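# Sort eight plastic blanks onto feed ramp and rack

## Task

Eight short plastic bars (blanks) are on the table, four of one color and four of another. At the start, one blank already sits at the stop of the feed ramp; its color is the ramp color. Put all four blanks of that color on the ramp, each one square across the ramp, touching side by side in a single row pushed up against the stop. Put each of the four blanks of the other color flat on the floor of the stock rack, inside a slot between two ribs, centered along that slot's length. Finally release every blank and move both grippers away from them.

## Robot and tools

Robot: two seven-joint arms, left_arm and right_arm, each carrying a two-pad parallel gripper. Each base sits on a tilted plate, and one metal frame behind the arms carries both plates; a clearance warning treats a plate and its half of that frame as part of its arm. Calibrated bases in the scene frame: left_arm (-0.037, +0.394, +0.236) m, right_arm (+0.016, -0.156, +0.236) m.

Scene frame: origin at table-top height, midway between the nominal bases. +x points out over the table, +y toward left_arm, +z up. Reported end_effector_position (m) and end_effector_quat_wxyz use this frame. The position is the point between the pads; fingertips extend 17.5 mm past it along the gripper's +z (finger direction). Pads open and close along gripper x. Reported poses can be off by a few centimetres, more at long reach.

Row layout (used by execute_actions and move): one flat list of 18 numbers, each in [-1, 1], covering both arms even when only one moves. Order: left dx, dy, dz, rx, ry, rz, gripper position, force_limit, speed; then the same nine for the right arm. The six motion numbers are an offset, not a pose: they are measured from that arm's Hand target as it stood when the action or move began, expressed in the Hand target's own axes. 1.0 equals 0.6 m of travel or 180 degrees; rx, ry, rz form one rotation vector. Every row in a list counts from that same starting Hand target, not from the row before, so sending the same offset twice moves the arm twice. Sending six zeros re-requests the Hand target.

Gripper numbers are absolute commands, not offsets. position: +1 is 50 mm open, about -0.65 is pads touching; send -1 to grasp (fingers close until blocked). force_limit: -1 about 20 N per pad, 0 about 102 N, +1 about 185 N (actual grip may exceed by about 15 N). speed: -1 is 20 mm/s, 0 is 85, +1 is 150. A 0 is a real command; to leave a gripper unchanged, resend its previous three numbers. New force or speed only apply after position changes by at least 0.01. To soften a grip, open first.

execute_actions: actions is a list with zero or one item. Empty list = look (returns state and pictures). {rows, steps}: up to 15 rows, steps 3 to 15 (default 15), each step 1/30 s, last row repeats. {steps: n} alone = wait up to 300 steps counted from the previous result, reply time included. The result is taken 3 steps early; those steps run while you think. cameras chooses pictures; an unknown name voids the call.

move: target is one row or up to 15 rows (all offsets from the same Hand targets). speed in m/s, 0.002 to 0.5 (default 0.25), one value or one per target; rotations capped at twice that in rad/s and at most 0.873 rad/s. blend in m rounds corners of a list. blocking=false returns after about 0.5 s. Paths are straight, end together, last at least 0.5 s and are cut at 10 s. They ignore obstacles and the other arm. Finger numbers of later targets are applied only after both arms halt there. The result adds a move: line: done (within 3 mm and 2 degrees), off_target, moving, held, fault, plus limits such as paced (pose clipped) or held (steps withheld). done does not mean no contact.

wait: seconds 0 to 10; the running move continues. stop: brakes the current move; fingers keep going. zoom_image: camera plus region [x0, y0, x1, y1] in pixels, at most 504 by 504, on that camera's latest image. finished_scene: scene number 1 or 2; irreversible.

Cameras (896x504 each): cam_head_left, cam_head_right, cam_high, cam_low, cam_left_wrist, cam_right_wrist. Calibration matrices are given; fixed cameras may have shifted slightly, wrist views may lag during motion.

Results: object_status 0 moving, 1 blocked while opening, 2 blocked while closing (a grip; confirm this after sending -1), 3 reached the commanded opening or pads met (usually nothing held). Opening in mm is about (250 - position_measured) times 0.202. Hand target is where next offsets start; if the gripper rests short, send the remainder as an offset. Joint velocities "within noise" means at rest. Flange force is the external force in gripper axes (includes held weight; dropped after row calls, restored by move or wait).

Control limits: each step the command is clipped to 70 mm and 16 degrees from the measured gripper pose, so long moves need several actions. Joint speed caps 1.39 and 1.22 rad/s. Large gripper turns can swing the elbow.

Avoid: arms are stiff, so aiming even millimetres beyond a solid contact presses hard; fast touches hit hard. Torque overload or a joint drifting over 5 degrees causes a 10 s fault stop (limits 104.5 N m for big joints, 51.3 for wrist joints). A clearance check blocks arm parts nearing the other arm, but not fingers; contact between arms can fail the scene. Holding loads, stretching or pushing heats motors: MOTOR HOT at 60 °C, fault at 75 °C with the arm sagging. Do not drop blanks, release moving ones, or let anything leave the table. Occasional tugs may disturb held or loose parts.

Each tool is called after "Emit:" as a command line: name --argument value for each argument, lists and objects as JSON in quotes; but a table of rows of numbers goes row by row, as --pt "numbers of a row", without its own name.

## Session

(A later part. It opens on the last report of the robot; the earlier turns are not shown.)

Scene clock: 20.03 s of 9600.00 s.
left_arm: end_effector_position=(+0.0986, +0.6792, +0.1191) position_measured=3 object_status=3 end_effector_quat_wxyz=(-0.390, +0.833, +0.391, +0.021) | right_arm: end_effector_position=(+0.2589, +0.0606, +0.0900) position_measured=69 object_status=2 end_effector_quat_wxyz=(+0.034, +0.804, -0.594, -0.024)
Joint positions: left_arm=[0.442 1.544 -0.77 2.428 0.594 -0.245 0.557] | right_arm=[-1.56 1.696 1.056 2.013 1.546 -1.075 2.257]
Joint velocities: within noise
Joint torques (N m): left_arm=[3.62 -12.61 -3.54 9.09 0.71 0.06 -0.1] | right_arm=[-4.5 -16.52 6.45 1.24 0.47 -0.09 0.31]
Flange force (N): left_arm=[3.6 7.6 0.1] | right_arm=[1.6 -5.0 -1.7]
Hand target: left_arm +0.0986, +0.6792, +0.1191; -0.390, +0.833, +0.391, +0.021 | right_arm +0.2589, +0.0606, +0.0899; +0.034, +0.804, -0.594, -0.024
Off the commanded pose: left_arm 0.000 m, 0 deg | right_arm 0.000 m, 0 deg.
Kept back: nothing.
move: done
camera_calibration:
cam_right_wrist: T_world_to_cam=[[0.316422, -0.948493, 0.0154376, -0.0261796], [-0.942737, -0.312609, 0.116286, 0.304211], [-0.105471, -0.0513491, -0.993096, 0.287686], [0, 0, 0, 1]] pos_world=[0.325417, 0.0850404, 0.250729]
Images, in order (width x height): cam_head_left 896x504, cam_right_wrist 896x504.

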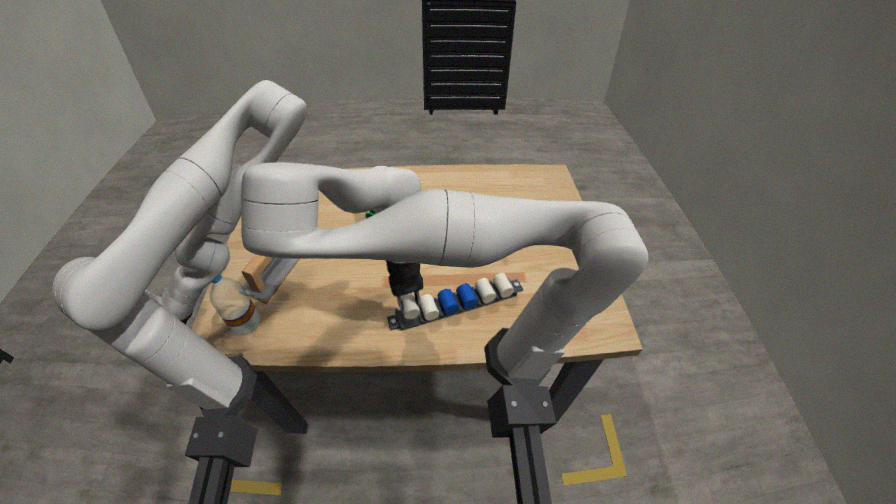

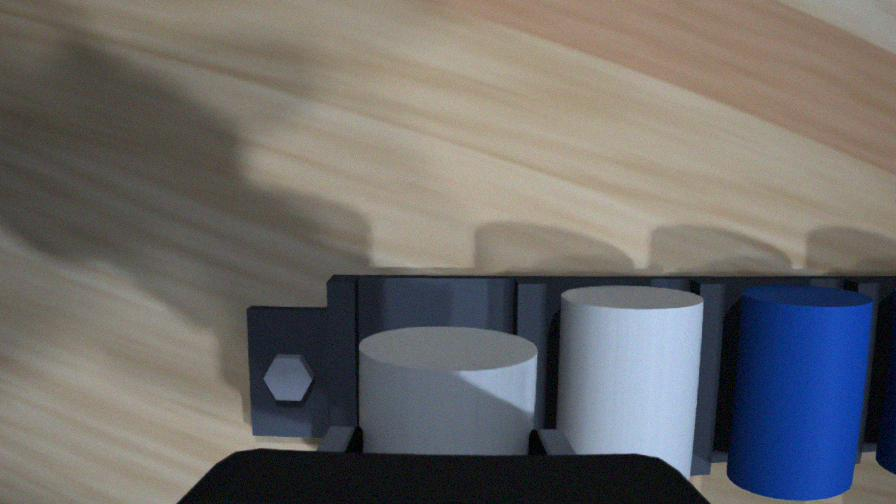

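Emit:
move --target '[0,0,0,0,0,0,1,-0.8,0, -0.0052,-0.0101,0.0293,0,0,0,-1,-0.7,-0.5]' --cameras '["cam_right_wrist","cam_head_left"]' --speed 0.08

Emit:
zoom_image --camera "cam_head_left" --region '[370, 250, 540, 350]'

Scene clock: 21.80 s of 9600.00 s.
left_arm: end_effector_position=(+0.0986, +0.6792, +0.1191) position_measured=3 object_status=3 end_effector_quat_wxyz=(-0.390, +0.833, +0.391, +0.021) | right_arm: end_effector_position=(+0.2624, +0.0649, +0.0719) position_measured=69 object_status=2 end_effector_quat_wxyz=(+0.034, +0.804, -0.594, -0.024)
Joint positions: left_arm=[0.442 1.544 -0.77 2.428 0.594 -0.245 0.557] | right_arm=[-1.548 1.73 1.033 1.98 1.517 -1.062 2.251]
Joint velocities: within noise
Joint torques (N m): left_arm=[3.6 -12.66 -3.46 9.16 0.66 0.02 -0.06] | right_arm=[-4.67 -16.71 6.17 1.38 0.51 -0.09 0.2]
Flange force (N): left_arm=[3.9 8.2 -0.2] | right_arm=[2.4 -5.2 -2.1]
Hand target: left_arm +0.0986, +0.6792, +0.1191; -0.390, +0.833, +0.391, +0.021 | right_arm +0.2624, +0.0649, +0.0719; +0.034, +0.804, -0.594, -0.024
Off the commanded pose: left_arm 0.000 m, 0 deg | right_arm 0.000 m, 0 deg.
Kept back: nothing.
move: done
camera_calibration:
cam_right_wrist: T_world_to_cam=[[0.316449, -0.948484, 0.0154512, -0.022939], [-0.942731, -0.312636, 0.116265, 0.310909], [-0.105445, -0.0513584, -0.993098, 0.270353], [0, 0, 0, 1]] pos_world=[0.32887, 0.0893289, 0.232693]
Images, in order (width x height): cam_head_left 896x504, cam_right_wrist 896x504.

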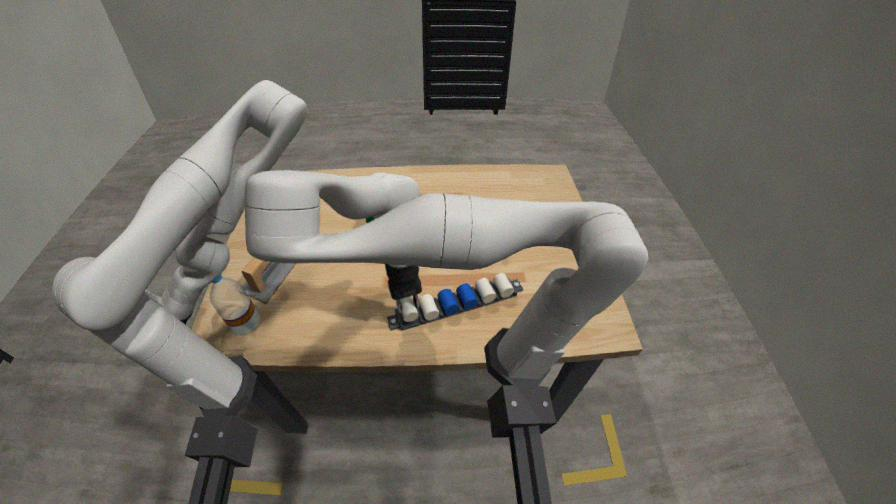

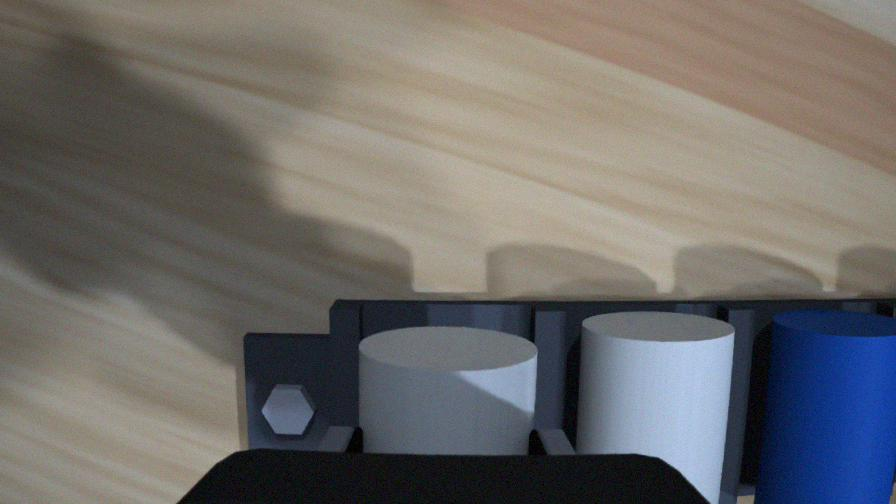

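Scaled by 2.965 from the camera's 896x504 image, which has a finer 1280x720 frame.

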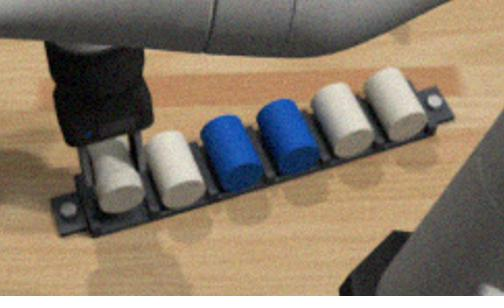

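Emit:
zoom_image --camera "cam_right_wrist" --region '[300, 280, 620, 460]'

Emit:
wait --seconds 0 --cameras '["cam_low", "cam_head_right"]'

Emit:
zoom_image --camera "cam_low" --region '[400, 140, 560, 230]'

Emit:
zoom_image --camera "cam_head_right" --region '[380, 260, 480, 340]'

Scaled by 1.575 from the camera's 896x504 image, which has a finer 1280x720 frame.

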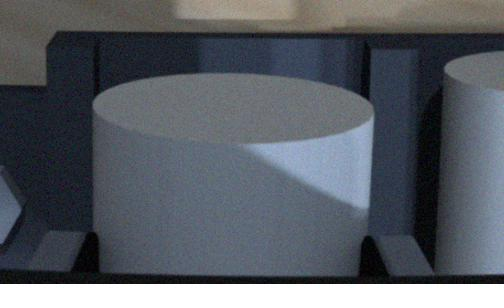

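Scene clock: 22.33 s of 9600.00 s.
left_arm: end_effector_position=(+0.0986, +0.6792, +0.1191) position_measured=3 object_status=3 end_effector_quat_wxyz=(-0.390, +0.833, +0.391, +0.021) | right_arm: end_effector_position=(+0.2624, +0.0649, +0.0719) position_measured=69 object_status=2 end_effector_quat_wxyz=(+0.034, +0.804, -0.594, -0.024)
Joint positions: left_arm=[0.442 1.544 -0.77 2.428 0.594 -0.245 0.557] | right_arm=[-1.548 1.73 1.033 1.98 1.517 -1.062 2.251]
Joint velocities: within noise
Joint torques (N m): left_arm=[3.61 -12.7 -3.5 9.1 0.68 0.07 -0.11] | right_arm=[-4.62 -16.81 6.22 1.17 0.43 -0.08 0.25]
Flange force (N): left_arm=[3.5 7.8 0.2] | right_arm=[2.4 -4.7 -2.2]
Hand target: left_arm +0.0986, +0.6792, +0.1191; -0.390, +0.833, +0.391, +0.021 | right_arm +0.2624, +0.0649, +0.0719; +0.034, +0.804, -0.594, -0.024
Off the commanded pose: left_arm 0.000 m, 0 deg | right_arm 0.000 m, 0 deg.
Steps of this call (1-16: nothing new was sent). Readings (end_effector_position of left_arm | right_arm; what the end effector reports):
1: (+0.0986, +0.6792, +0.1191) | (+0.2624, +0.0649, +0.0719) | left_arm position_measured=3 object_status=3 | right_arm position_measured=69 object_status=2
2: (+0.0986, +0.6792, +0.1191) | (+0.2624, +0.0649, +0.0719) | left_arm position_measured=3 object_status=3 | right_arm position_measured=69 object_status=2
4: (+0.0986, +0.6792, +0.1191) | (+0.2624, +0.0649, +0.0719) | left_arm position_measured=3 object_status=3 | right_arm position_measured=69 object_status=2
8: (+0.0986, +0.6792, +0.1191) | (+0.2624, +0.0649, +0.0719) | left_arm position_measured=3 object_status=3 | right_arm position_measured=69 object_status=2
16: the state above
Images, in order (width x height): cam_head_right 896x504, cam_low 896x504.

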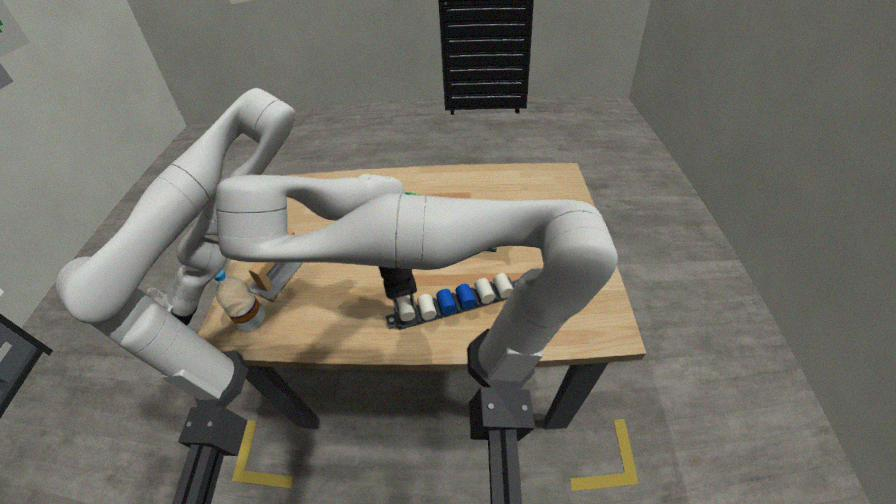

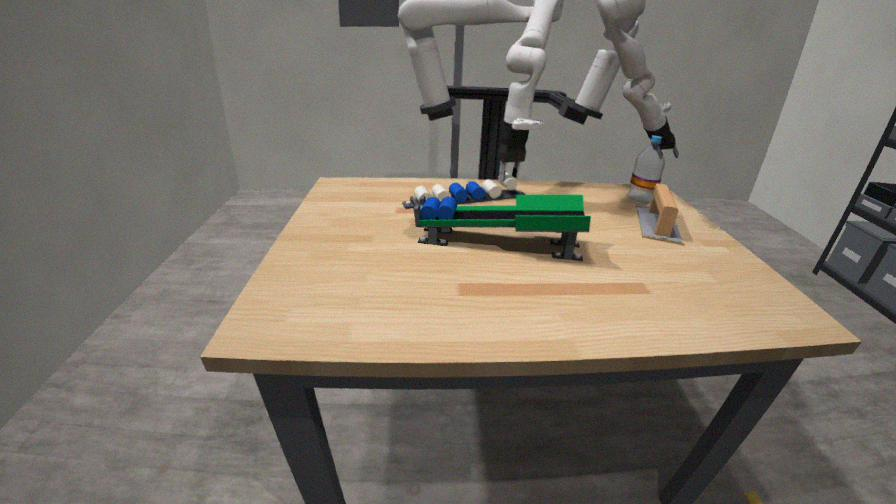

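Scaled by 3.150 from the camera's 896x504 image, which has a finer 1280x720 frame.

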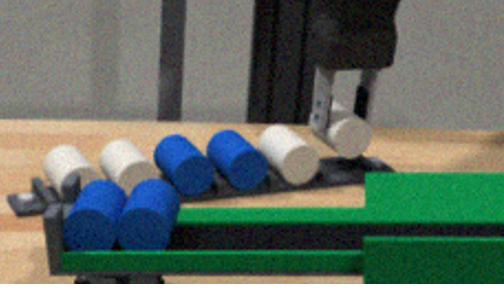

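Scaled by 5.040 from the camera's 896x504 image, which has a finer 1280x720 frame.

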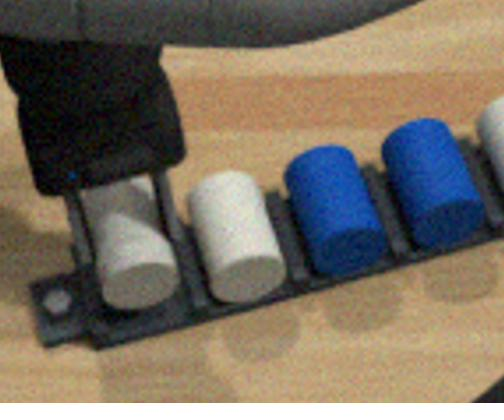

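Emit:
move --target '[0,0,0,0,0,0,1,-0.8,0, 0,-0.0014,0.0166,0,0,0,-1,-0.7,-0.5]' --cameras '["cam_right_wrist"]' --speed 0.04

Emit:
move --target '[0,0,0,0,0,0,1,-0.8,0, 0,-0.0003,0.0033,0,0,0,-1,-0.7,-0.5]' --cameras '["cam_right_wrist"]' --speed 0.02

Scene clock: 23.37 s of 9600.00 s.
left_arm: end_effector_position=(+0.0986, +0.6792, +0.1191) position_measured=3 object_status=3 end_effector_quat_wxyz=(-0.390, +0.833, +0.391, +0.021) | right_arm: end_effector_position=(+0.2624, +0.0649, +0.0619) position_measured=69 object_status=2 end_effector_quat_wxyz=(+0.034, +0.804, -0.594, -0.024)
Joint positions: left_arm=[0.442 1.544 -0.77 2.428 0.594 -0.245 0.557] | right_arm=[-1.543 1.749 1.019 1.97 1.496 -1.054 2.257]
Joint velocities: within noise
Joint torques (N m): left_arm=[3.59 -12.65 -3.5 9.16 0.65 0.06 -0.12] | right_arm=[-4.61 -17.02 6.01 1.48 0.42 -0.08 0.3]
Flange force (N): left_arm=[3.6 8.0 0.0] | right_arm=[1.9 -5.4 -2.2]
Hand target: left_arm +0.0986, +0.6792, +0.1191; -0.390, +0.833, +0.391, +0.021 | right_arm +0.2624, +0.0649, +0.0619; +0.034, +0.804, -0.594, -0.024
Off the commanded pose: left_arm 0.000 m, 0 deg | right_arm 0.000 m, 0 deg.
Kept back: nothing.
move: done
camera_calibration:
cam_right_wrist: T_world_to_cam=[[0.316437, -0.948488, 0.0154451, -0.022777], [-0.942732, -0.312623, 0.116288, 0.312074], [-0.105469, -0.0513584, -0.993095, 0.260433], [0, 0, 0, 1]] pos_world=[0.328877, 0.0893333, 0.222697]
Images, in order (width x height): cam_right_wrist 896x504.

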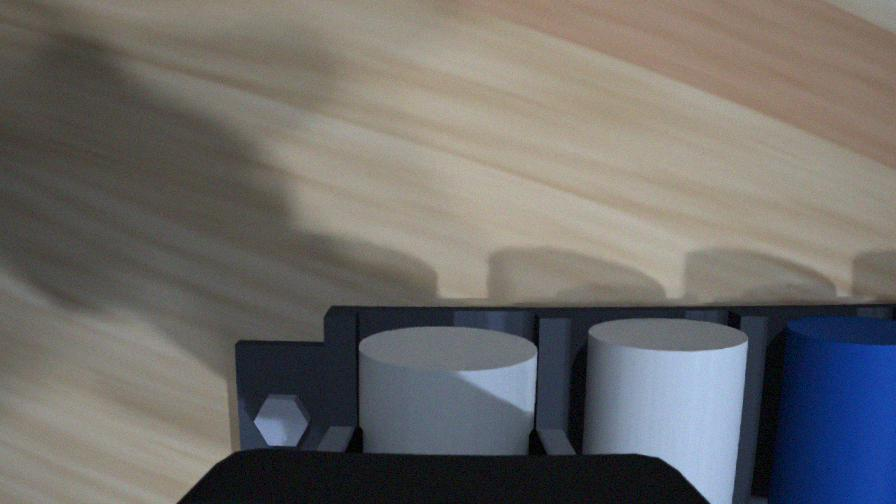

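Scene clock: 24.07 s of 9600.00 s.
left_arm: end_effector_position=(+0.0986, +0.6792, +0.1191) position_measured=3 object_status=3 end_effector_quat_wxyz=(-0.390, +0.833, +0.391, +0.021) | right_arm: end_effector_position=(+0.2624, +0.0649, +0.0599) position_measured=69 object_status=2 end_effector_quat_wxyz=(+0.034, +0.804, -0.594, -0.024)
Joint positions: left_arm=[0.442 1.544 -0.77 2.428 0.594 -0.245 0.557] | right_arm=[-1.542 1.752 1.016 1.968 1.492 -1.052 2.258]
Joint velocities: within noise
Joint torques (N m): left_arm=[3.56 -12.61 -3.47 9.12 0.63 0.05 -0.07] | right_arm=[-4.63 -16.91 6.2 1.38 0.41 -0.09 0.25]
Flange force (N): left_arm=[3.8 8.0 -0.3] | right_arm=[2.3 -4.7 -2.1]
Hand target: left_arm +0.0986, +0.6792, +0.1191; -0.390, +0.833, +0.391, +0.021 | right_arm +0.2624, +0.0649, +0.0599; +0.034, +0.804, -0.594, -0.024
Off the commanded pose: left_arm 0.000 m, 0 deg | right_arm 0.000 m, 0 deg.
Kept back: nothing.
move: done
camera_calibration:
cam_right_wrist: T_world_to_cam=[[0.316462, -0.948479, 0.0154705, -0.0227735], [-0.942721, -0.312643, 0.116326, 0.31231], [-0.105496, -0.0513972, -0.993091, 0.258419], [0, 0, 0, 1]] pos_world=[0.32889, 0.0893234, 0.220656]
Images, in order (width x height): cam_right_wrist 896x504.

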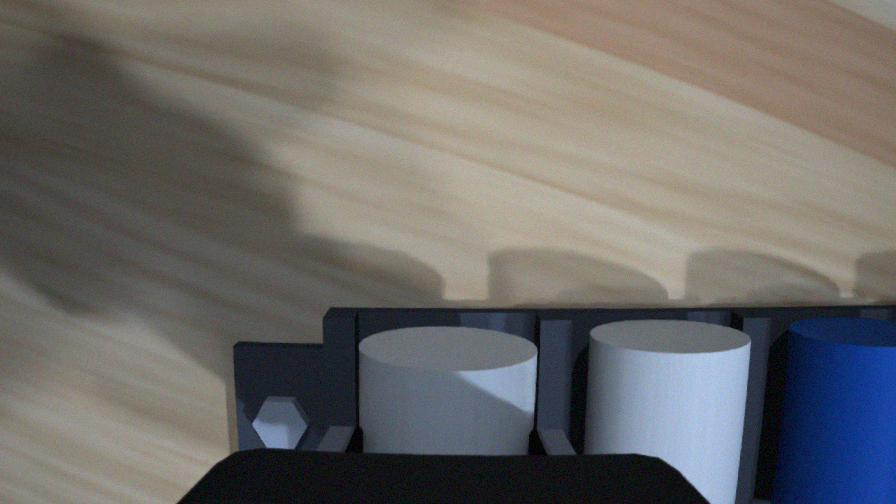

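Emit:
move --target '[0,0,0,0,0,0,1,-0.8,0, 0,-0.0008,0.0100,0,0,0,-1,-0.7,-0.5]' --cameras '["cam_right_wrist"]' --speed 0.02

Emit:
zoom_image --camera "cam_right_wrist" --region '[300, 280, 800, 500]'

Scene clock: 25.40 s of 9600.00 s.
left_arm: end_effector_position=(+0.0986, +0.6792, +0.1191) position_measured=3 object_status=3 end_effector_quat_wxyz=(-0.390, +0.833, +0.391, +0.021) | right_arm: end_effector_position=(+0.2624, +0.0649, +0.0539) position_measured=69 object_status=2 end_effector_quat_wxyz=(+0.034, +0.804, -0.594, -0.024)
Joint positions: left_arm=[0.442 1.544 -0.77 2.428 0.594 -0.245 0.557] | right_arm=[-1.539 1.764 1.008 1.962 1.479 -1.048 2.261]
Joint velocities: within noise
Joint torques (N m): left_arm=[3.58 -12.63 -3.48 9.07 0.62 0.02 -0.08] | right_arm=[-4.66 -16.98 6.23 1.54 0.43 -0.09 0.25]
Flange force (N): left_arm=[3.7 8.0 -0.3] | right_arm=[2.2 -5.0 -1.9]
Hand target: left_arm +0.0986, +0.6792, +0.1191; -0.390, +0.833, +0.391, +0.021 | right_arm +0.2624, +0.0649, +0.0539; +0.034, +0.804, -0.594, -0.024
Off the commanded pose: left_arm 0.000 m, 0 deg | right_arm 0.000 m, 0 deg.
Kept back: nothing.
move: done
camera_calibration:
cam_right_wrist: T_world_to_cam=[[0.316469, -0.948476, 0.0155089, -0.0227035], [-0.942723, -0.312648, 0.116294, 0.312999], [-0.105453, -0.051424, -0.993094, 0.252456], [0, 0, 0, 1]] pos_world=[0.328879, 0.0893071, 0.214664]
Images, in order (width x height): cam_right_wrist 896x504.

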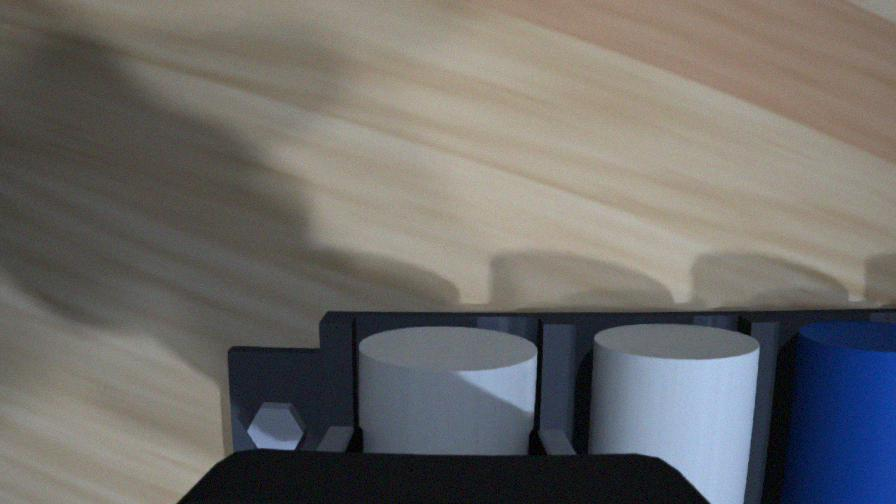

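Scaled by 1.008 from the camera's 896x504 image, which has a finer 1280x720 frame.

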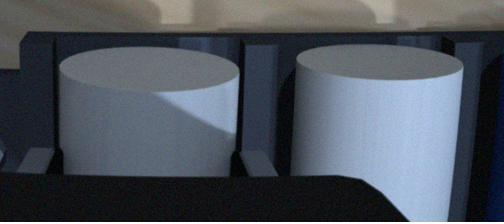

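Emit:
move --target '[0,0,0,0,0,0,1,-0.8,0, 0,-0.0003,0.0033,0,0,0,-1,-0.7,-0.5]' --cameras '[]' --speed 0.02

Emit:
move --target '[0,0,0,0,0,0,1,-0.8,0, 0,-0.0003,0.0033,0,0,0,-1,-0.7,-0.5]' --cameras '["cam_right_wrist"]' --speed 0.02

Scene clock: 26.33 s of 9600.00 s.
left_arm: end_effector_position=(+0.0986, +0.6792, +0.1191) position_measured=3 object_status=3 end_effector_quat_wxyz=(-0.390, +0.833, +0.391, +0.021) | right_arm: end_effector_position=(+0.2624, +0.0649, +0.0519) position_measured=69 object_status=2 end_effector_quat_wxyz=(+0.034, +0.804, -0.594, -0.024)
Joint positions: left_arm=[0.442 1.544 -0.77 2.428 0.594 -0.245 0.557] | right_arm=[-1.538 1.767 1.005 1.96 1.475 -1.046 2.262]
Joint velocities: within noise
Joint torques (N m): left_arm=[3.6 -12.68 -3.4 9.19 0.67 0.09 -0.05] | right_arm=[-4.6 -16.93 6.16 1.54 0.38 -0.1 0.24]
Flange force (N): left_arm=[4.0 8.0 0.1] | right_arm=[2.2 -4.9 -2.2]
Hand target: left_arm +0.0986, +0.6792, +0.1191; -0.390, +0.833, +0.391, +0.021 | right_arm +0.2624, +0.0649, +0.0519; +0.034, +0.804, -0.594, -0.024
Off the commanded pose: left_arm 0.000 m, 0 deg | right_arm 0.000 m, 0 deg.
Kept back: nothing.
move: done
No camera images: "cameras" was empty.

Scene clock: 27.03 s of 9600.00 s.
left_arm: end_effector_position=(+0.0986, +0.6792, +0.1191) position_measured=3 object_status=3 end_effector_quat_wxyz=(-0.390, +0.833, +0.391, +0.021) | right_arm: end_effector_position=(+0.2625, +0.0650, +0.0500) position_measured=69 object_status=2 end_effector_quat_wxyz=(+0.034, +0.804, -0.594, -0.024)
Joint positions: left_arm=[0.442 1.544 -0.77 2.428 0.594 -0.245 0.557] | right_arm=[-1.537 1.771 1.003 1.958 1.471 -1.044 2.263]
Joint velocities: within noise
Joint torques (N m): left_arm=[3.61 -12.62 -3.46 9.07 0.69 0.04 -0.07] | right_arm=[-3.1 -9.92 0.27 -0.21 -0.38 0.07 0.23]
Flange force (N): left_arm=[3.8 7.7 -0.1] | right_arm=[3.6 -3.1 -27.4]
Hand target: left_arm +0.0986, +0.6792, +0.1191; -0.390, +0.833, +0.391, +0.021 | right_arm +0.2624, +0.0649, +0.0499; +0.034, +0.804, -0.594, -0.024
Off the commanded pose: left_arm 0.000 m, 0 deg | right_arm 0.000 m, 0 deg.
Kept back: nothing.
move: done
camera_calibration:
cam_right_wrist: T_world_to_cam=[[0.316517, -0.948462, 0.0153784, -0.0225927], [-0.942714, -0.312715, 0.116188, 0.313535], [-0.105391, -0.0512731, -0.993108, 0.248528], [0, 0, 0, 1]] pos_world=[0.328918, 0.0893616, 0.210734]
Images, in order (width x height): cam_right_wrist 896x504.

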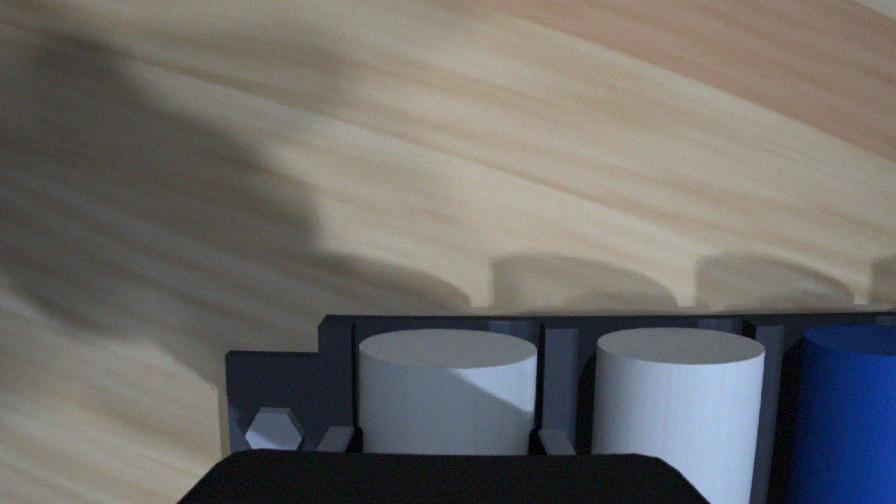

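Emit:
move --target '[0,0,0,0,0,0,1,-0.8,0, 0,0.0001,-0.0013,0,0,0,-1,-0.7,-0.5]' --cameras '[]' --speed 0.02

Emit:
move --target '[0,0,0,0,0,0,1,-0.8,0, 0,0,0,0,0,0,0.77,-0.7,-0.8]' --cameras '["cam_right_wrist"]' --speed 0.02

Scene clock: 27.97 s of 9600.00 s.
left_arm: end_effector_position=(+0.0986, +0.6792, +0.1191) position_measured=3 object_status=3 end_effector_quat_wxyz=(-0.390, +0.833, +0.391, +0.021) | right_arm: end_effector_position=(+0.2624, +0.0649, +0.0506) position_measured=69 object_status=2 end_effector_quat_wxyz=(+0.034, +0.804, -0.594, -0.024)
Joint positions: left_arm=[0.442 1.544 -0.77 2.428 0.594 -0.245 0.557] | right_arm=[-1.537 1.77 1.004 1.959 1.473 -1.045 2.263]
Joint velocities: within noise
Joint torques (N m): left_arm=[3.58 -12.61 -3.46 9.2 0.67 0.05 -0.11] | right_arm=[-3.94 -13.65 3.57 1.45 0.51 -0.06 0.25]
Flange force (N): left_arm=[3.9 8.1 -0.2] | right_arm=[2.1 -5.2 -12.1]
Hand target: left_arm +0.0986, +0.6792, +0.1191; -0.390, +0.833, +0.391, +0.021 | right_arm +0.2624, +0.0649, +0.0507; +0.034, +0.804, -0.594, -0.024
Off the commanded pose: left_arm 0.000 m, 0 deg | right_arm 0.000 m, 0 deg.
Kept back: nothing.
move: done
No camera images: "cameras" was empty.

Scene clock: 28.67 s of 9600.00 s.
left_arm: end_effector_position=(+0.0986, +0.6792, +0.1191) position_measured=3 object_status=3 end_effector_quat_wxyz=(-0.390, +0.833, +0.391, +0.021) | right_arm: end_effector_position=(+0.2624, +0.0649, +0.0507) position_measured=37 object_status=3 end_effector_quat_wxyz=(+0.034, +0.804, -0.594, -0.024)
Joint positions: left_arm=[0.442 1.544 -0.77 2.428 0.594 -0.245 0.557] | right_arm=[-1.537 1.77 1.004 1.959 1.473 -1.045 2.263]
Joint velocities: within noise
Joint torques (N m): left_arm=[3.59 -12.59 -3.48 9.15 0.64 0.04 -0.08] | right_arm=[-4.61 -16.72 6 1.51 0.41 -0.08 0.24]
Flange force (N): left_arm=[3.8 8.0 -0.2] | right_arm=[2.4 -4.9 -2.8]
Hand target: left_arm +0.0986, +0.6792, +0.1191; -0.390, +0.833, +0.391, +0.021 | right_arm +0.2624, +0.0649, +0.0507; +0.034, +0.804, -0.594, -0.024
Off the commanded pose: left_arm 0.000 m, 0 deg | right_arm 0.000 m, 0 deg.
Kept back: nothing.
move: done
camera_calibration:
cam_right_wrist: T_world_to_cam=[[0.316524, -0.948458, 0.015504, -0.0226691], [-0.942704, -0.312702, 0.116304, 0.313399], [-0.105462, -0.0514288, -0.993093, 0.249255], [0, 0, 0, 1]] pos_world=[0.328905, 0.0893189, 0.211435]
Images, in order (width x height): cam_right_wrist 896x504.

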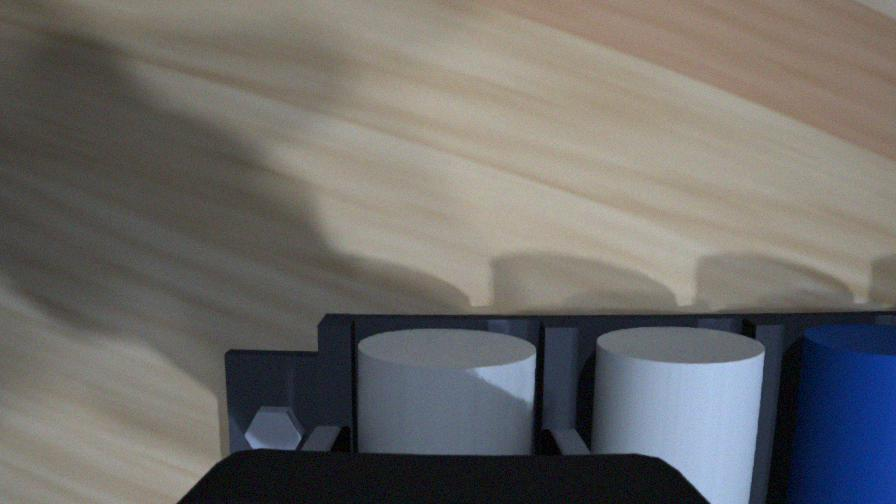

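Emit:
move --pt "0 0 0 0 0 0 1 -0.8 0 0 0.011 -0.1312 0 0 0 0.77 -0.7 -0.8" --pt "0 0 0 0 0 0 1 -0.8 0 0.17 0.0055 -0.1317 0.0267 0 0 0.77 -0.7 -0.8" --cameras '["cam_right_wrist"]' --speed '[0.1,0.25]' --blend '[0.02,0]'

Scene clock: 31.00 s of 9600.00 s.
left_arm: end_effector_position=(+0.0986, +0.6792, +0.1191) position_measured=3 object_status=3 end_effector_quat_wxyz=(-0.390, +0.833, +0.391, +0.021) | right_arm: end_effector_position=(+0.2956, -0.0315, +0.1299) position_measured=37 object_status=3 end_effector_quat_wxyz=(+0.000, +0.804, -0.594, +0.001)
Joint positions: left_arm=[0.442 1.544 -0.77 2.428 0.594 -0.245 0.557] | right_arm=[-1.412 1.617 1.166 2.24 1.459 -1.054 2.662]
Joint velocities: left_arm=[within noise] | right_arm=[0.003 -0.001 0 0.003 -0.006 -0.002 0.009]
Joint torques (N m): left_arm=[3.62 -12.57 -3.51 9.1 0.66 0 -0.06] | right_arm=[-5.2 -14.41 5.44 0.8 0.33 0.02 0.27]
Flange force (N): left_arm=[3.9 7.9 -0.3] | right_arm=[5.4 -3.4 -2.5]
Hand target: left_arm +0.0986, +0.6792, +0.1191; -0.390, +0.833, +0.391, +0.021 | right_arm +0.2956, -0.0315, +0.1298; +0.000, +0.804, -0.594, +0.001
Off the commanded pose: left_arm 0.000 m, 0 deg | right_arm 0.000 m, 0 deg.
Kept back: nothing.
move: done; blend cut to 0 m at target 1
camera_calibration:
cam_right_wrist: T_world_to_cam=[[0.315221, -0.948854, 0.0176431, -0.125706], [-0.948676, -0.314554, 0.0327181, 0.317873], [-0.025495, -0.027051, -0.999309, 0.304371], [0, 0, 0, 1]] pos_world=[0.348943, -0.011055, 0.295978]
Images, in order (width x height): cam_right_wrist 896x504.

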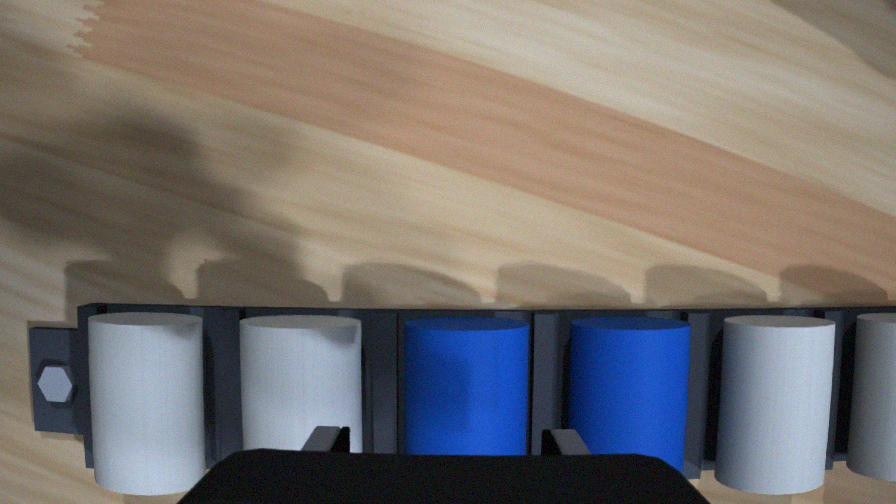

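Emit:
move --pt "0 0 0 0 0 0 1 -0.8 0 0.0103 0.0047 0 0 0 0 0.85 -0.7 -0.8" --pt "0 0 0 0 0 0 1 -0.8 0 0.0103 0.0047 0.125 0 0 0 0.85 -0.7 -0.8" --cameras '["cam_right_wrist","cam_low"]' --speed '[0.1,0.12]'

Emit:
zoom_image --camera "cam_low" --region '[400, 140, 540, 220]'

Scene clock: 34.67 s of 9600.00 s.
left_arm: end_effector_position=(+0.0986, +0.6792, +0.1191) position_measured=3 object_status=3 end_effector_quat_wxyz=(-0.390, +0.833, +0.391, +0.021) | right_arm: end_effector_position=(+0.2947, -0.0383, +0.0549) position_measured=25 object_status=3 end_effector_quat_wxyz=(+0.000, +0.804, -0.594, +0.001)
Joint positions: left_arm=[0.442 1.544 -0.77 2.428 0.594 -0.245 0.557] | right_arm=[-1.359 1.78 1.036 2.194 1.233 -1.037 2.756]
Joint velocities: within noise
Joint torques (N m): left_arm=[3.61 -12.64 -3.53 9.12 0.65 0.07 -0.06] | right_arm=[-4.99 -14.6 5.57 2.87 0.26 0.16 0.21]
Flange force (N): left_arm=[3.6 7.8 0.1] | right_arm=[4.3 -4.2 -2.6]
Hand target: left_arm +0.0986, +0.6792, +0.1191; -0.390, +0.833, +0.391, +0.021 | right_arm +0.2947, -0.0383, +0.0548; +0.000, +0.804, -0.594, +0.001
Off the commanded pose: left_arm 0.000 m, 0 deg | right_arm 0.000 m, 0 deg.
Kept back: nothing.
move: done
camera_calibration:
cam_right_wrist: T_world_to_cam=[[0.315212, -0.948862, 0.0173691, -0.130589], [-0.948677, -0.314551, 0.0326962, 0.317349], [-0.0255607, -0.0267839, -0.999314, 0.229275], [0, 0, 0, 1]] pos_world=[0.348085, -0.0179474, 0.22101]
Images, in order (width x height): cam_low 896x504, cam_right_wrist 896x504.

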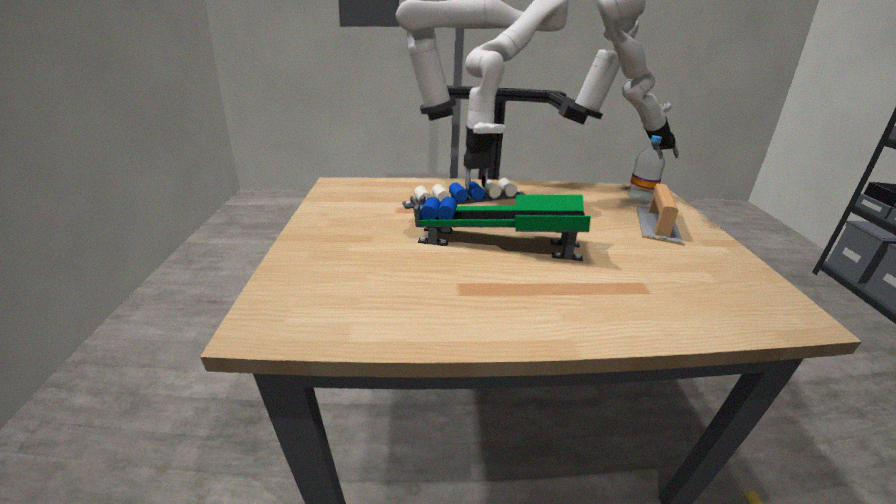

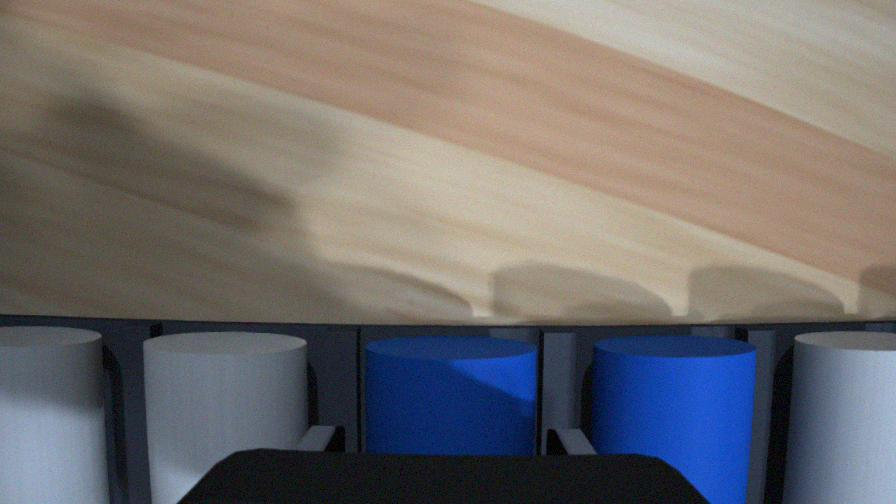

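Scaled by 3.600 from the camera's 896x504 image, which has a finer 1280x720 frame.

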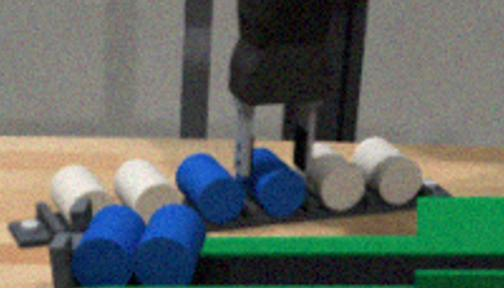

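Emit:
move --target '[0,0,0,0,0,0,1,-0.8,0, 0.0012,0,0.0113,0,0,0,0.85,-0.7,-0.8]' --cameras '[]' --speed 0.03

Emit:
move --target '[0,0,0,0,0,0,1,-0.8,0, 0,0,0.005,0,0,0,0.85,-0.7,-0.8]' --cameras '[]' --speed 0.03

Emit:
move --target '[0,0,0,0,0,0,1,-0.8,0, 0,0,0.005,0,0,0,0.85,-0.7,-0.8]' --cameras '["cam_right_wrist"]' --speed 0.03

Scene clock: 35.63 s of 9600.00 s.
left_arm: end_effector_position=(+0.0986, +0.6792, +0.1191) position_measured=3 object_status=3 end_effector_quat_wxyz=(-0.390, +0.833, +0.391, +0.021) | right_arm: end_effector_position=(+0.2949, -0.0390, +0.0481) position_measured=25 object_status=3 end_effector_quat_wxyz=(+0.000, +0.804, -0.594, +0.001)
Joint positions: left_arm=[0.442 1.544 -0.77 2.428 0.594 -0.245 0.557] | right_arm=[-1.354 1.795 1.027 2.186 1.215 -1.036 2.762]
Joint velocities: within noise
Joint torques (N m): left_arm=[3.59 -12.58 -3.46 9.14 0.69 0.02 -0.06] | right_arm=[-4.98 -15.02 5.29 3.02 0.27 0.14 0.31]
Flange force (N): left_arm=[4.0 8.0 -0.3] | right_arm=[4.4 -4.6 -2.1]
Hand target: left_arm +0.0986, +0.6792, +0.1191; -0.390, +0.833, +0.391, +0.021 | right_arm +0.2949, -0.0390, +0.0481; +0.000, +0.804, -0.594, +0.001
Off the commanded pose: left_arm 0.000 m, 0 deg | right_arm 0.000 m, 0 deg.
Kept back: nothing.
move: done
No camera images: "cameras" was empty.

Scene clock: 36.33 s of 9600.00 s.
left_arm: end_effector_position=(+0.0986, +0.6792, +0.1191) position_measured=3 object_status=3 end_effector_quat_wxyz=(-0.390, +0.833, +0.391, +0.021) | right_arm: end_effector_position=(+0.2949, -0.0391, +0.0451) position_measured=25 object_status=3 end_effector_quat_wxyz=(+0.000, +0.804, -0.594, +0.001)
Joint positions: left_arm=[0.442 1.544 -0.77 2.428 0.594 -0.245 0.557] | right_arm=[-1.353 1.801 1.022 2.183 1.208 -1.035 2.763]
Joint velocities: within noise
Joint torques (N m): left_arm=[3.63 -12.61 -3.47 9.12 0.66 0.03 -0.09] | right_arm=[-5.03 -14.9 5.34 3.02 0.27 0.14 0.25]
Flange force (N): left_arm=[3.9 7.9 -0.1] | right_arm=[4.6 -4.4 -2.3]
Hand target: left_arm +0.0986, +0.6792, +0.1191; -0.390, +0.833, +0.391, +0.021 | right_arm +0.2949, -0.0391, +0.0451; +0.000, +0.804, -0.594, +0.001
Off the commanded pose: left_arm 0.000 m, 0 deg | right_arm 0.000 m, 0 deg.
Kept back: nothing.
move: done
No camera images: "cameras" was empty.

Scene clock: 37.03 s of 9600.00 s.
left_arm: end_effector_position=(+0.0986, +0.6792, +0.1191) position_measured=3 object_status=3 end_effector_quat_wxyz=(-0.390, +0.833, +0.391, +0.021) | right_arm: end_effector_position=(+0.2950, -0.0390, +0.0421) position_measured=25 object_status=3 end_effector_quat_wxyz=(+0.000, +0.804, -0.594, +0.001)
Joint positions: left_arm=[0.442 1.544 -0.77 2.428 0.594 -0.245 0.557] | right_arm=[-1.352 1.808 1.018 2.179 1.2 -1.034 2.764]
Joint velocities: within noise
Joint torques (N m): left_arm=[3.6 -12.59 -3.51 9.12 0.66 0.02 -0.07] | right_arm=[-4.99 -14.76 5.37 3.08 0.29 0.15 0.25]
Flange force (N): left_arm=[3.8 7.9 -0.2] | right_arm=[4.4 -4.4 -2.6]
Hand target: left_arm +0.0986, +0.6792, +0.1191; -0.390, +0.833, +0.391, +0.021 | right_arm +0.2950, -0.0391, +0.0421; +0.000, +0.804, -0.594, +0.001
Off the commanded pose: left_arm 0.000 m, 0 deg | right_arm 0.000 m, 0 deg.
Kept back: nothing.
move: done
camera_calibration:
cam_right_wrist: T_world_to_cam=[[0.315253, -0.948848, 0.0174079, -0.13113], [-0.948664, -0.314593, 0.0326658, 0.317761], [-0.0255184, -0.0268122, -0.999315, 0.216439], [0, 0, 0, 1]] pos_world=[0.348311, -0.0186543, 0.208194]
Images, in order (width x height): cam_right_wrist 896x504.

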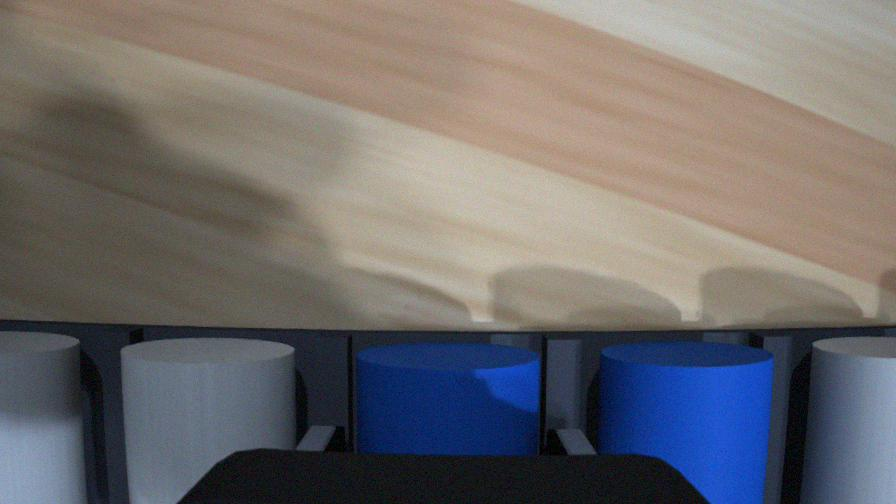

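Emit:
move --target '[0,0,0,0,0,0,1,-0.8,0, 0,0,0.0058,0,0,0,0.85,-0.7,-0.8]' --cameras '[]' --speed 0.03

Emit:
move --target '[0,0,0,0,0,0,1,-0.8,0, 0,0,0.0042,0,0,0,0.85,-0.7,-0.8]' --cameras '["cam_right_wrist","cam_low"]' --speed 0.03

Emit:
zoom_image --camera "cam_low" --region '[400, 140, 540, 220]'

Scene clock: 38.17 s of 9600.00 s.
left_arm: end_effector_position=(+0.0986, +0.6792, +0.1191) position_measured=3 object_status=3 end_effector_quat_wxyz=(-0.390, +0.833, +0.391, +0.021) | right_arm: end_effector_position=(+0.2949, -0.0390, +0.0386) position_measured=25 object_status=3 end_effector_quat_wxyz=(+0.000, +0.804, -0.594, +0.001)
Joint positions: left_arm=[0.442 1.544 -0.77 2.428 0.594 -0.245 0.557] | right_arm=[-1.35 1.815 1.012 2.175 1.192 -1.033 2.765]
Joint velocities: within noise
Joint torques (N m): left_arm=[3.58 -12.66 -3.5 9.16 0.65 0.05 -0.11] | right_arm=[-5 -14.92 5.31 3.15 0.2 0.16 0.24]
Flange force (N): left_arm=[3.6 8.1 -0.1] | right_arm=[4.5 -4.6 -2.5]
Hand target: left_arm +0.0986, +0.6792, +0.1191; -0.390, +0.833, +0.391, +0.021 | right_arm +0.2949, -0.0390, +0.0386; +0.000, +0.804, -0.594, +0.001
Off the commanded pose: left_arm 0.000 m, 0 deg | right_arm 0.000 m, 0 deg.
Kept back: nothing.
move: done
No camera images: "cameras" was empty.

Scene clock: 38.87 s of 9600.00 s.
left_arm: end_effector_position=(+0.0986, +0.6792, +0.1191) position_measured=3 object_status=3 end_effector_quat_wxyz=(-0.390, +0.833, +0.391, +0.021) | right_arm: end_effector_position=(+0.2950, -0.0390, +0.0361) position_measured=25 object_status=3 end_effector_quat_wxyz=(+0.000, +0.804, -0.594, +0.001)
Joint positions: left_arm=[0.442 1.544 -0.77 2.428 0.594 -0.245 0.557] | right_arm=[-1.349 1.821 1.009 2.171 1.186 -1.032 2.766]
Joint velocities: within noise
Joint torques (N m): left_arm=[3.62 -12.55 -3.48 9.16 0.67 0.02 -0.07] | right_arm=[-5.02 -14.81 5.32 3.17 0.25 0.16 0.25]
Flange force (N): left_arm=[4.0 7.9 -0.2] | right_arm=[4.5 -4.5 -2.7]
Hand target: left_arm +0.0986, +0.6792, +0.1191; -0.390, +0.833, +0.391, +0.021 | right_arm +0.2950, -0.0390, +0.0361; +0.000, +0.804, -0.594, +0.001
Off the commanded pose: left_arm 0.000 m, 0 deg | right_arm 0.000 m, 0 deg.
Kept back: nothing.
move: done
camera_calibration:
cam_right_wrist: T_world_to_cam=[[0.315229, -0.948856, 0.0173893, -0.131017], [-0.948673, -0.314569, 0.0326485, 0.317969], [-0.0255086, -0.0267885, -0.999316, 0.210445], [0, 0, 0, 1]] pos_world=[0.348317, -0.0186553, 0.202198]
Images, in order (width x height): cam_low 896x504, cam_right_wrist 896x504.

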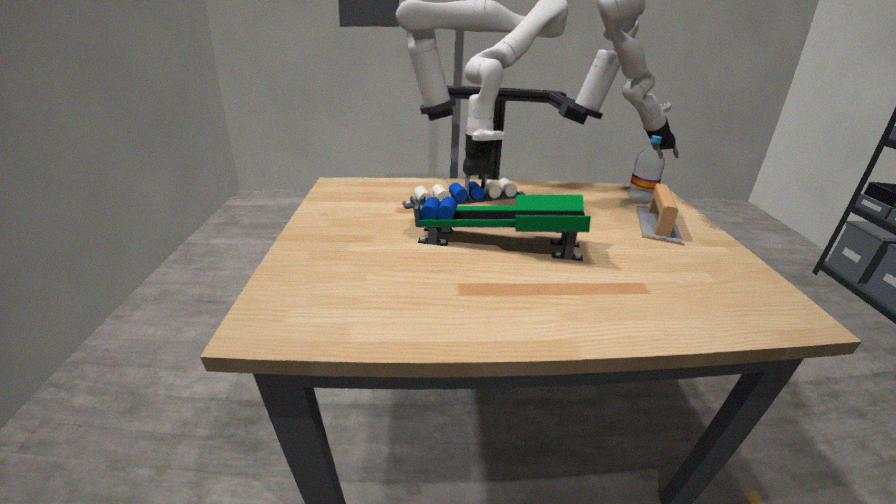

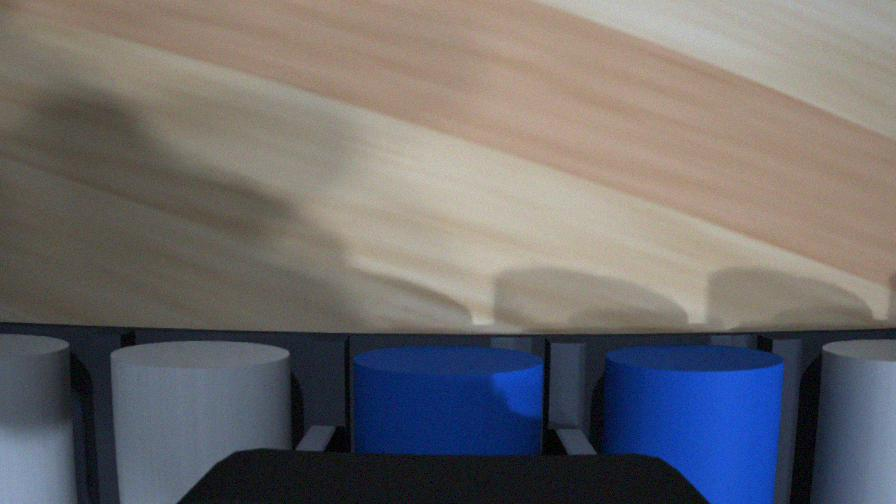

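Scaled by 3.600 from the camera's 896x504 image, which has a finer 1280x720 frame.

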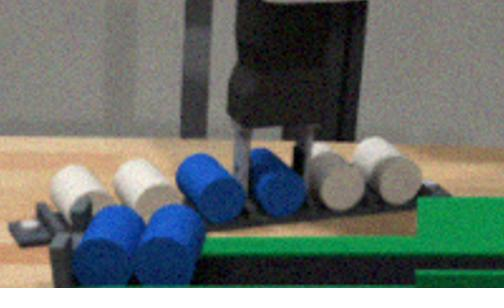

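Emit:
move --target '[0,0,0,0,0,0,1,-0.8,0, 0,0,0,0,0,0,-1,-0.7,-0.5]' --cameras '["cam_right_wrist"]'

Scene clock: 39.80 s of 9600.00 s.
left_arm: end_effector_position=(+0.0986, +0.6792, +0.1191) position_measured=3 object_status=3 end_effector_quat_wxyz=(-0.390, +0.833, +0.391, +0.021) | right_arm: end_effector_position=(+0.2950, -0.0391, +0.0361) position_measured=56 object_status=2 end_effector_quat_wxyz=(+0.000, +0.804, -0.594, +0.001)
Joint positions: left_arm=[0.442 1.544 -0.77 2.428 0.594 -0.245 0.557] | right_arm=[-1.349 1.821 1.009 2.171 1.186 -1.032 2.766]
Joint velocities: within noise
Joint torques (N m): left_arm=[3.61 -12.64 -3.53 9.12 0.68 0.09 -0.06] | right_arm=[-4.92 -14.62 5.16 3.12 0.23 0.15 0.25]
Flange force (N): left_arm=[3.6 7.7 0.2] | right_arm=[4.3 -4.6 -3.5]
Hand target: left_arm +0.0986, +0.6792, +0.1191; -0.390, +0.833, +0.391, +0.021 | right_arm +0.2950, -0.0391, +0.0361; +0.000, +0.804, -0.594, +0.001
Off the commanded pose: left_arm 0.000 m, 0 deg | right_arm 0.000 m, 0 deg.
Kept back: nothing.
move: done
camera_calibration:
cam_right_wrist: T_world_to_cam=[[0.315228, -0.948857, 0.0173833, -0.131019], [-0.948672, -0.314568, 0.0326873, 0.317959], [-0.0255474, -0.026795, -0.999314, 0.210436], [0, 0, 0, 1]] pos_world=[0.348315, -0.0186599, 0.202177]
Images, in order (width x height): cam_right_wrist 896x504.

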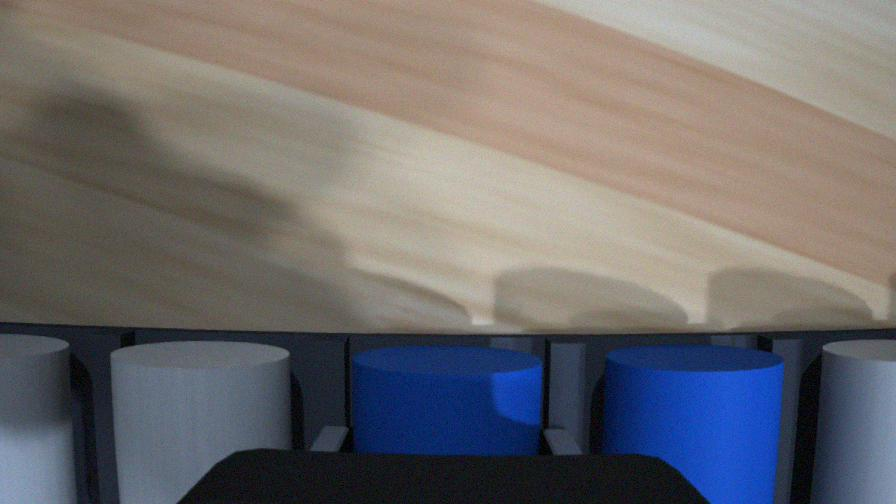

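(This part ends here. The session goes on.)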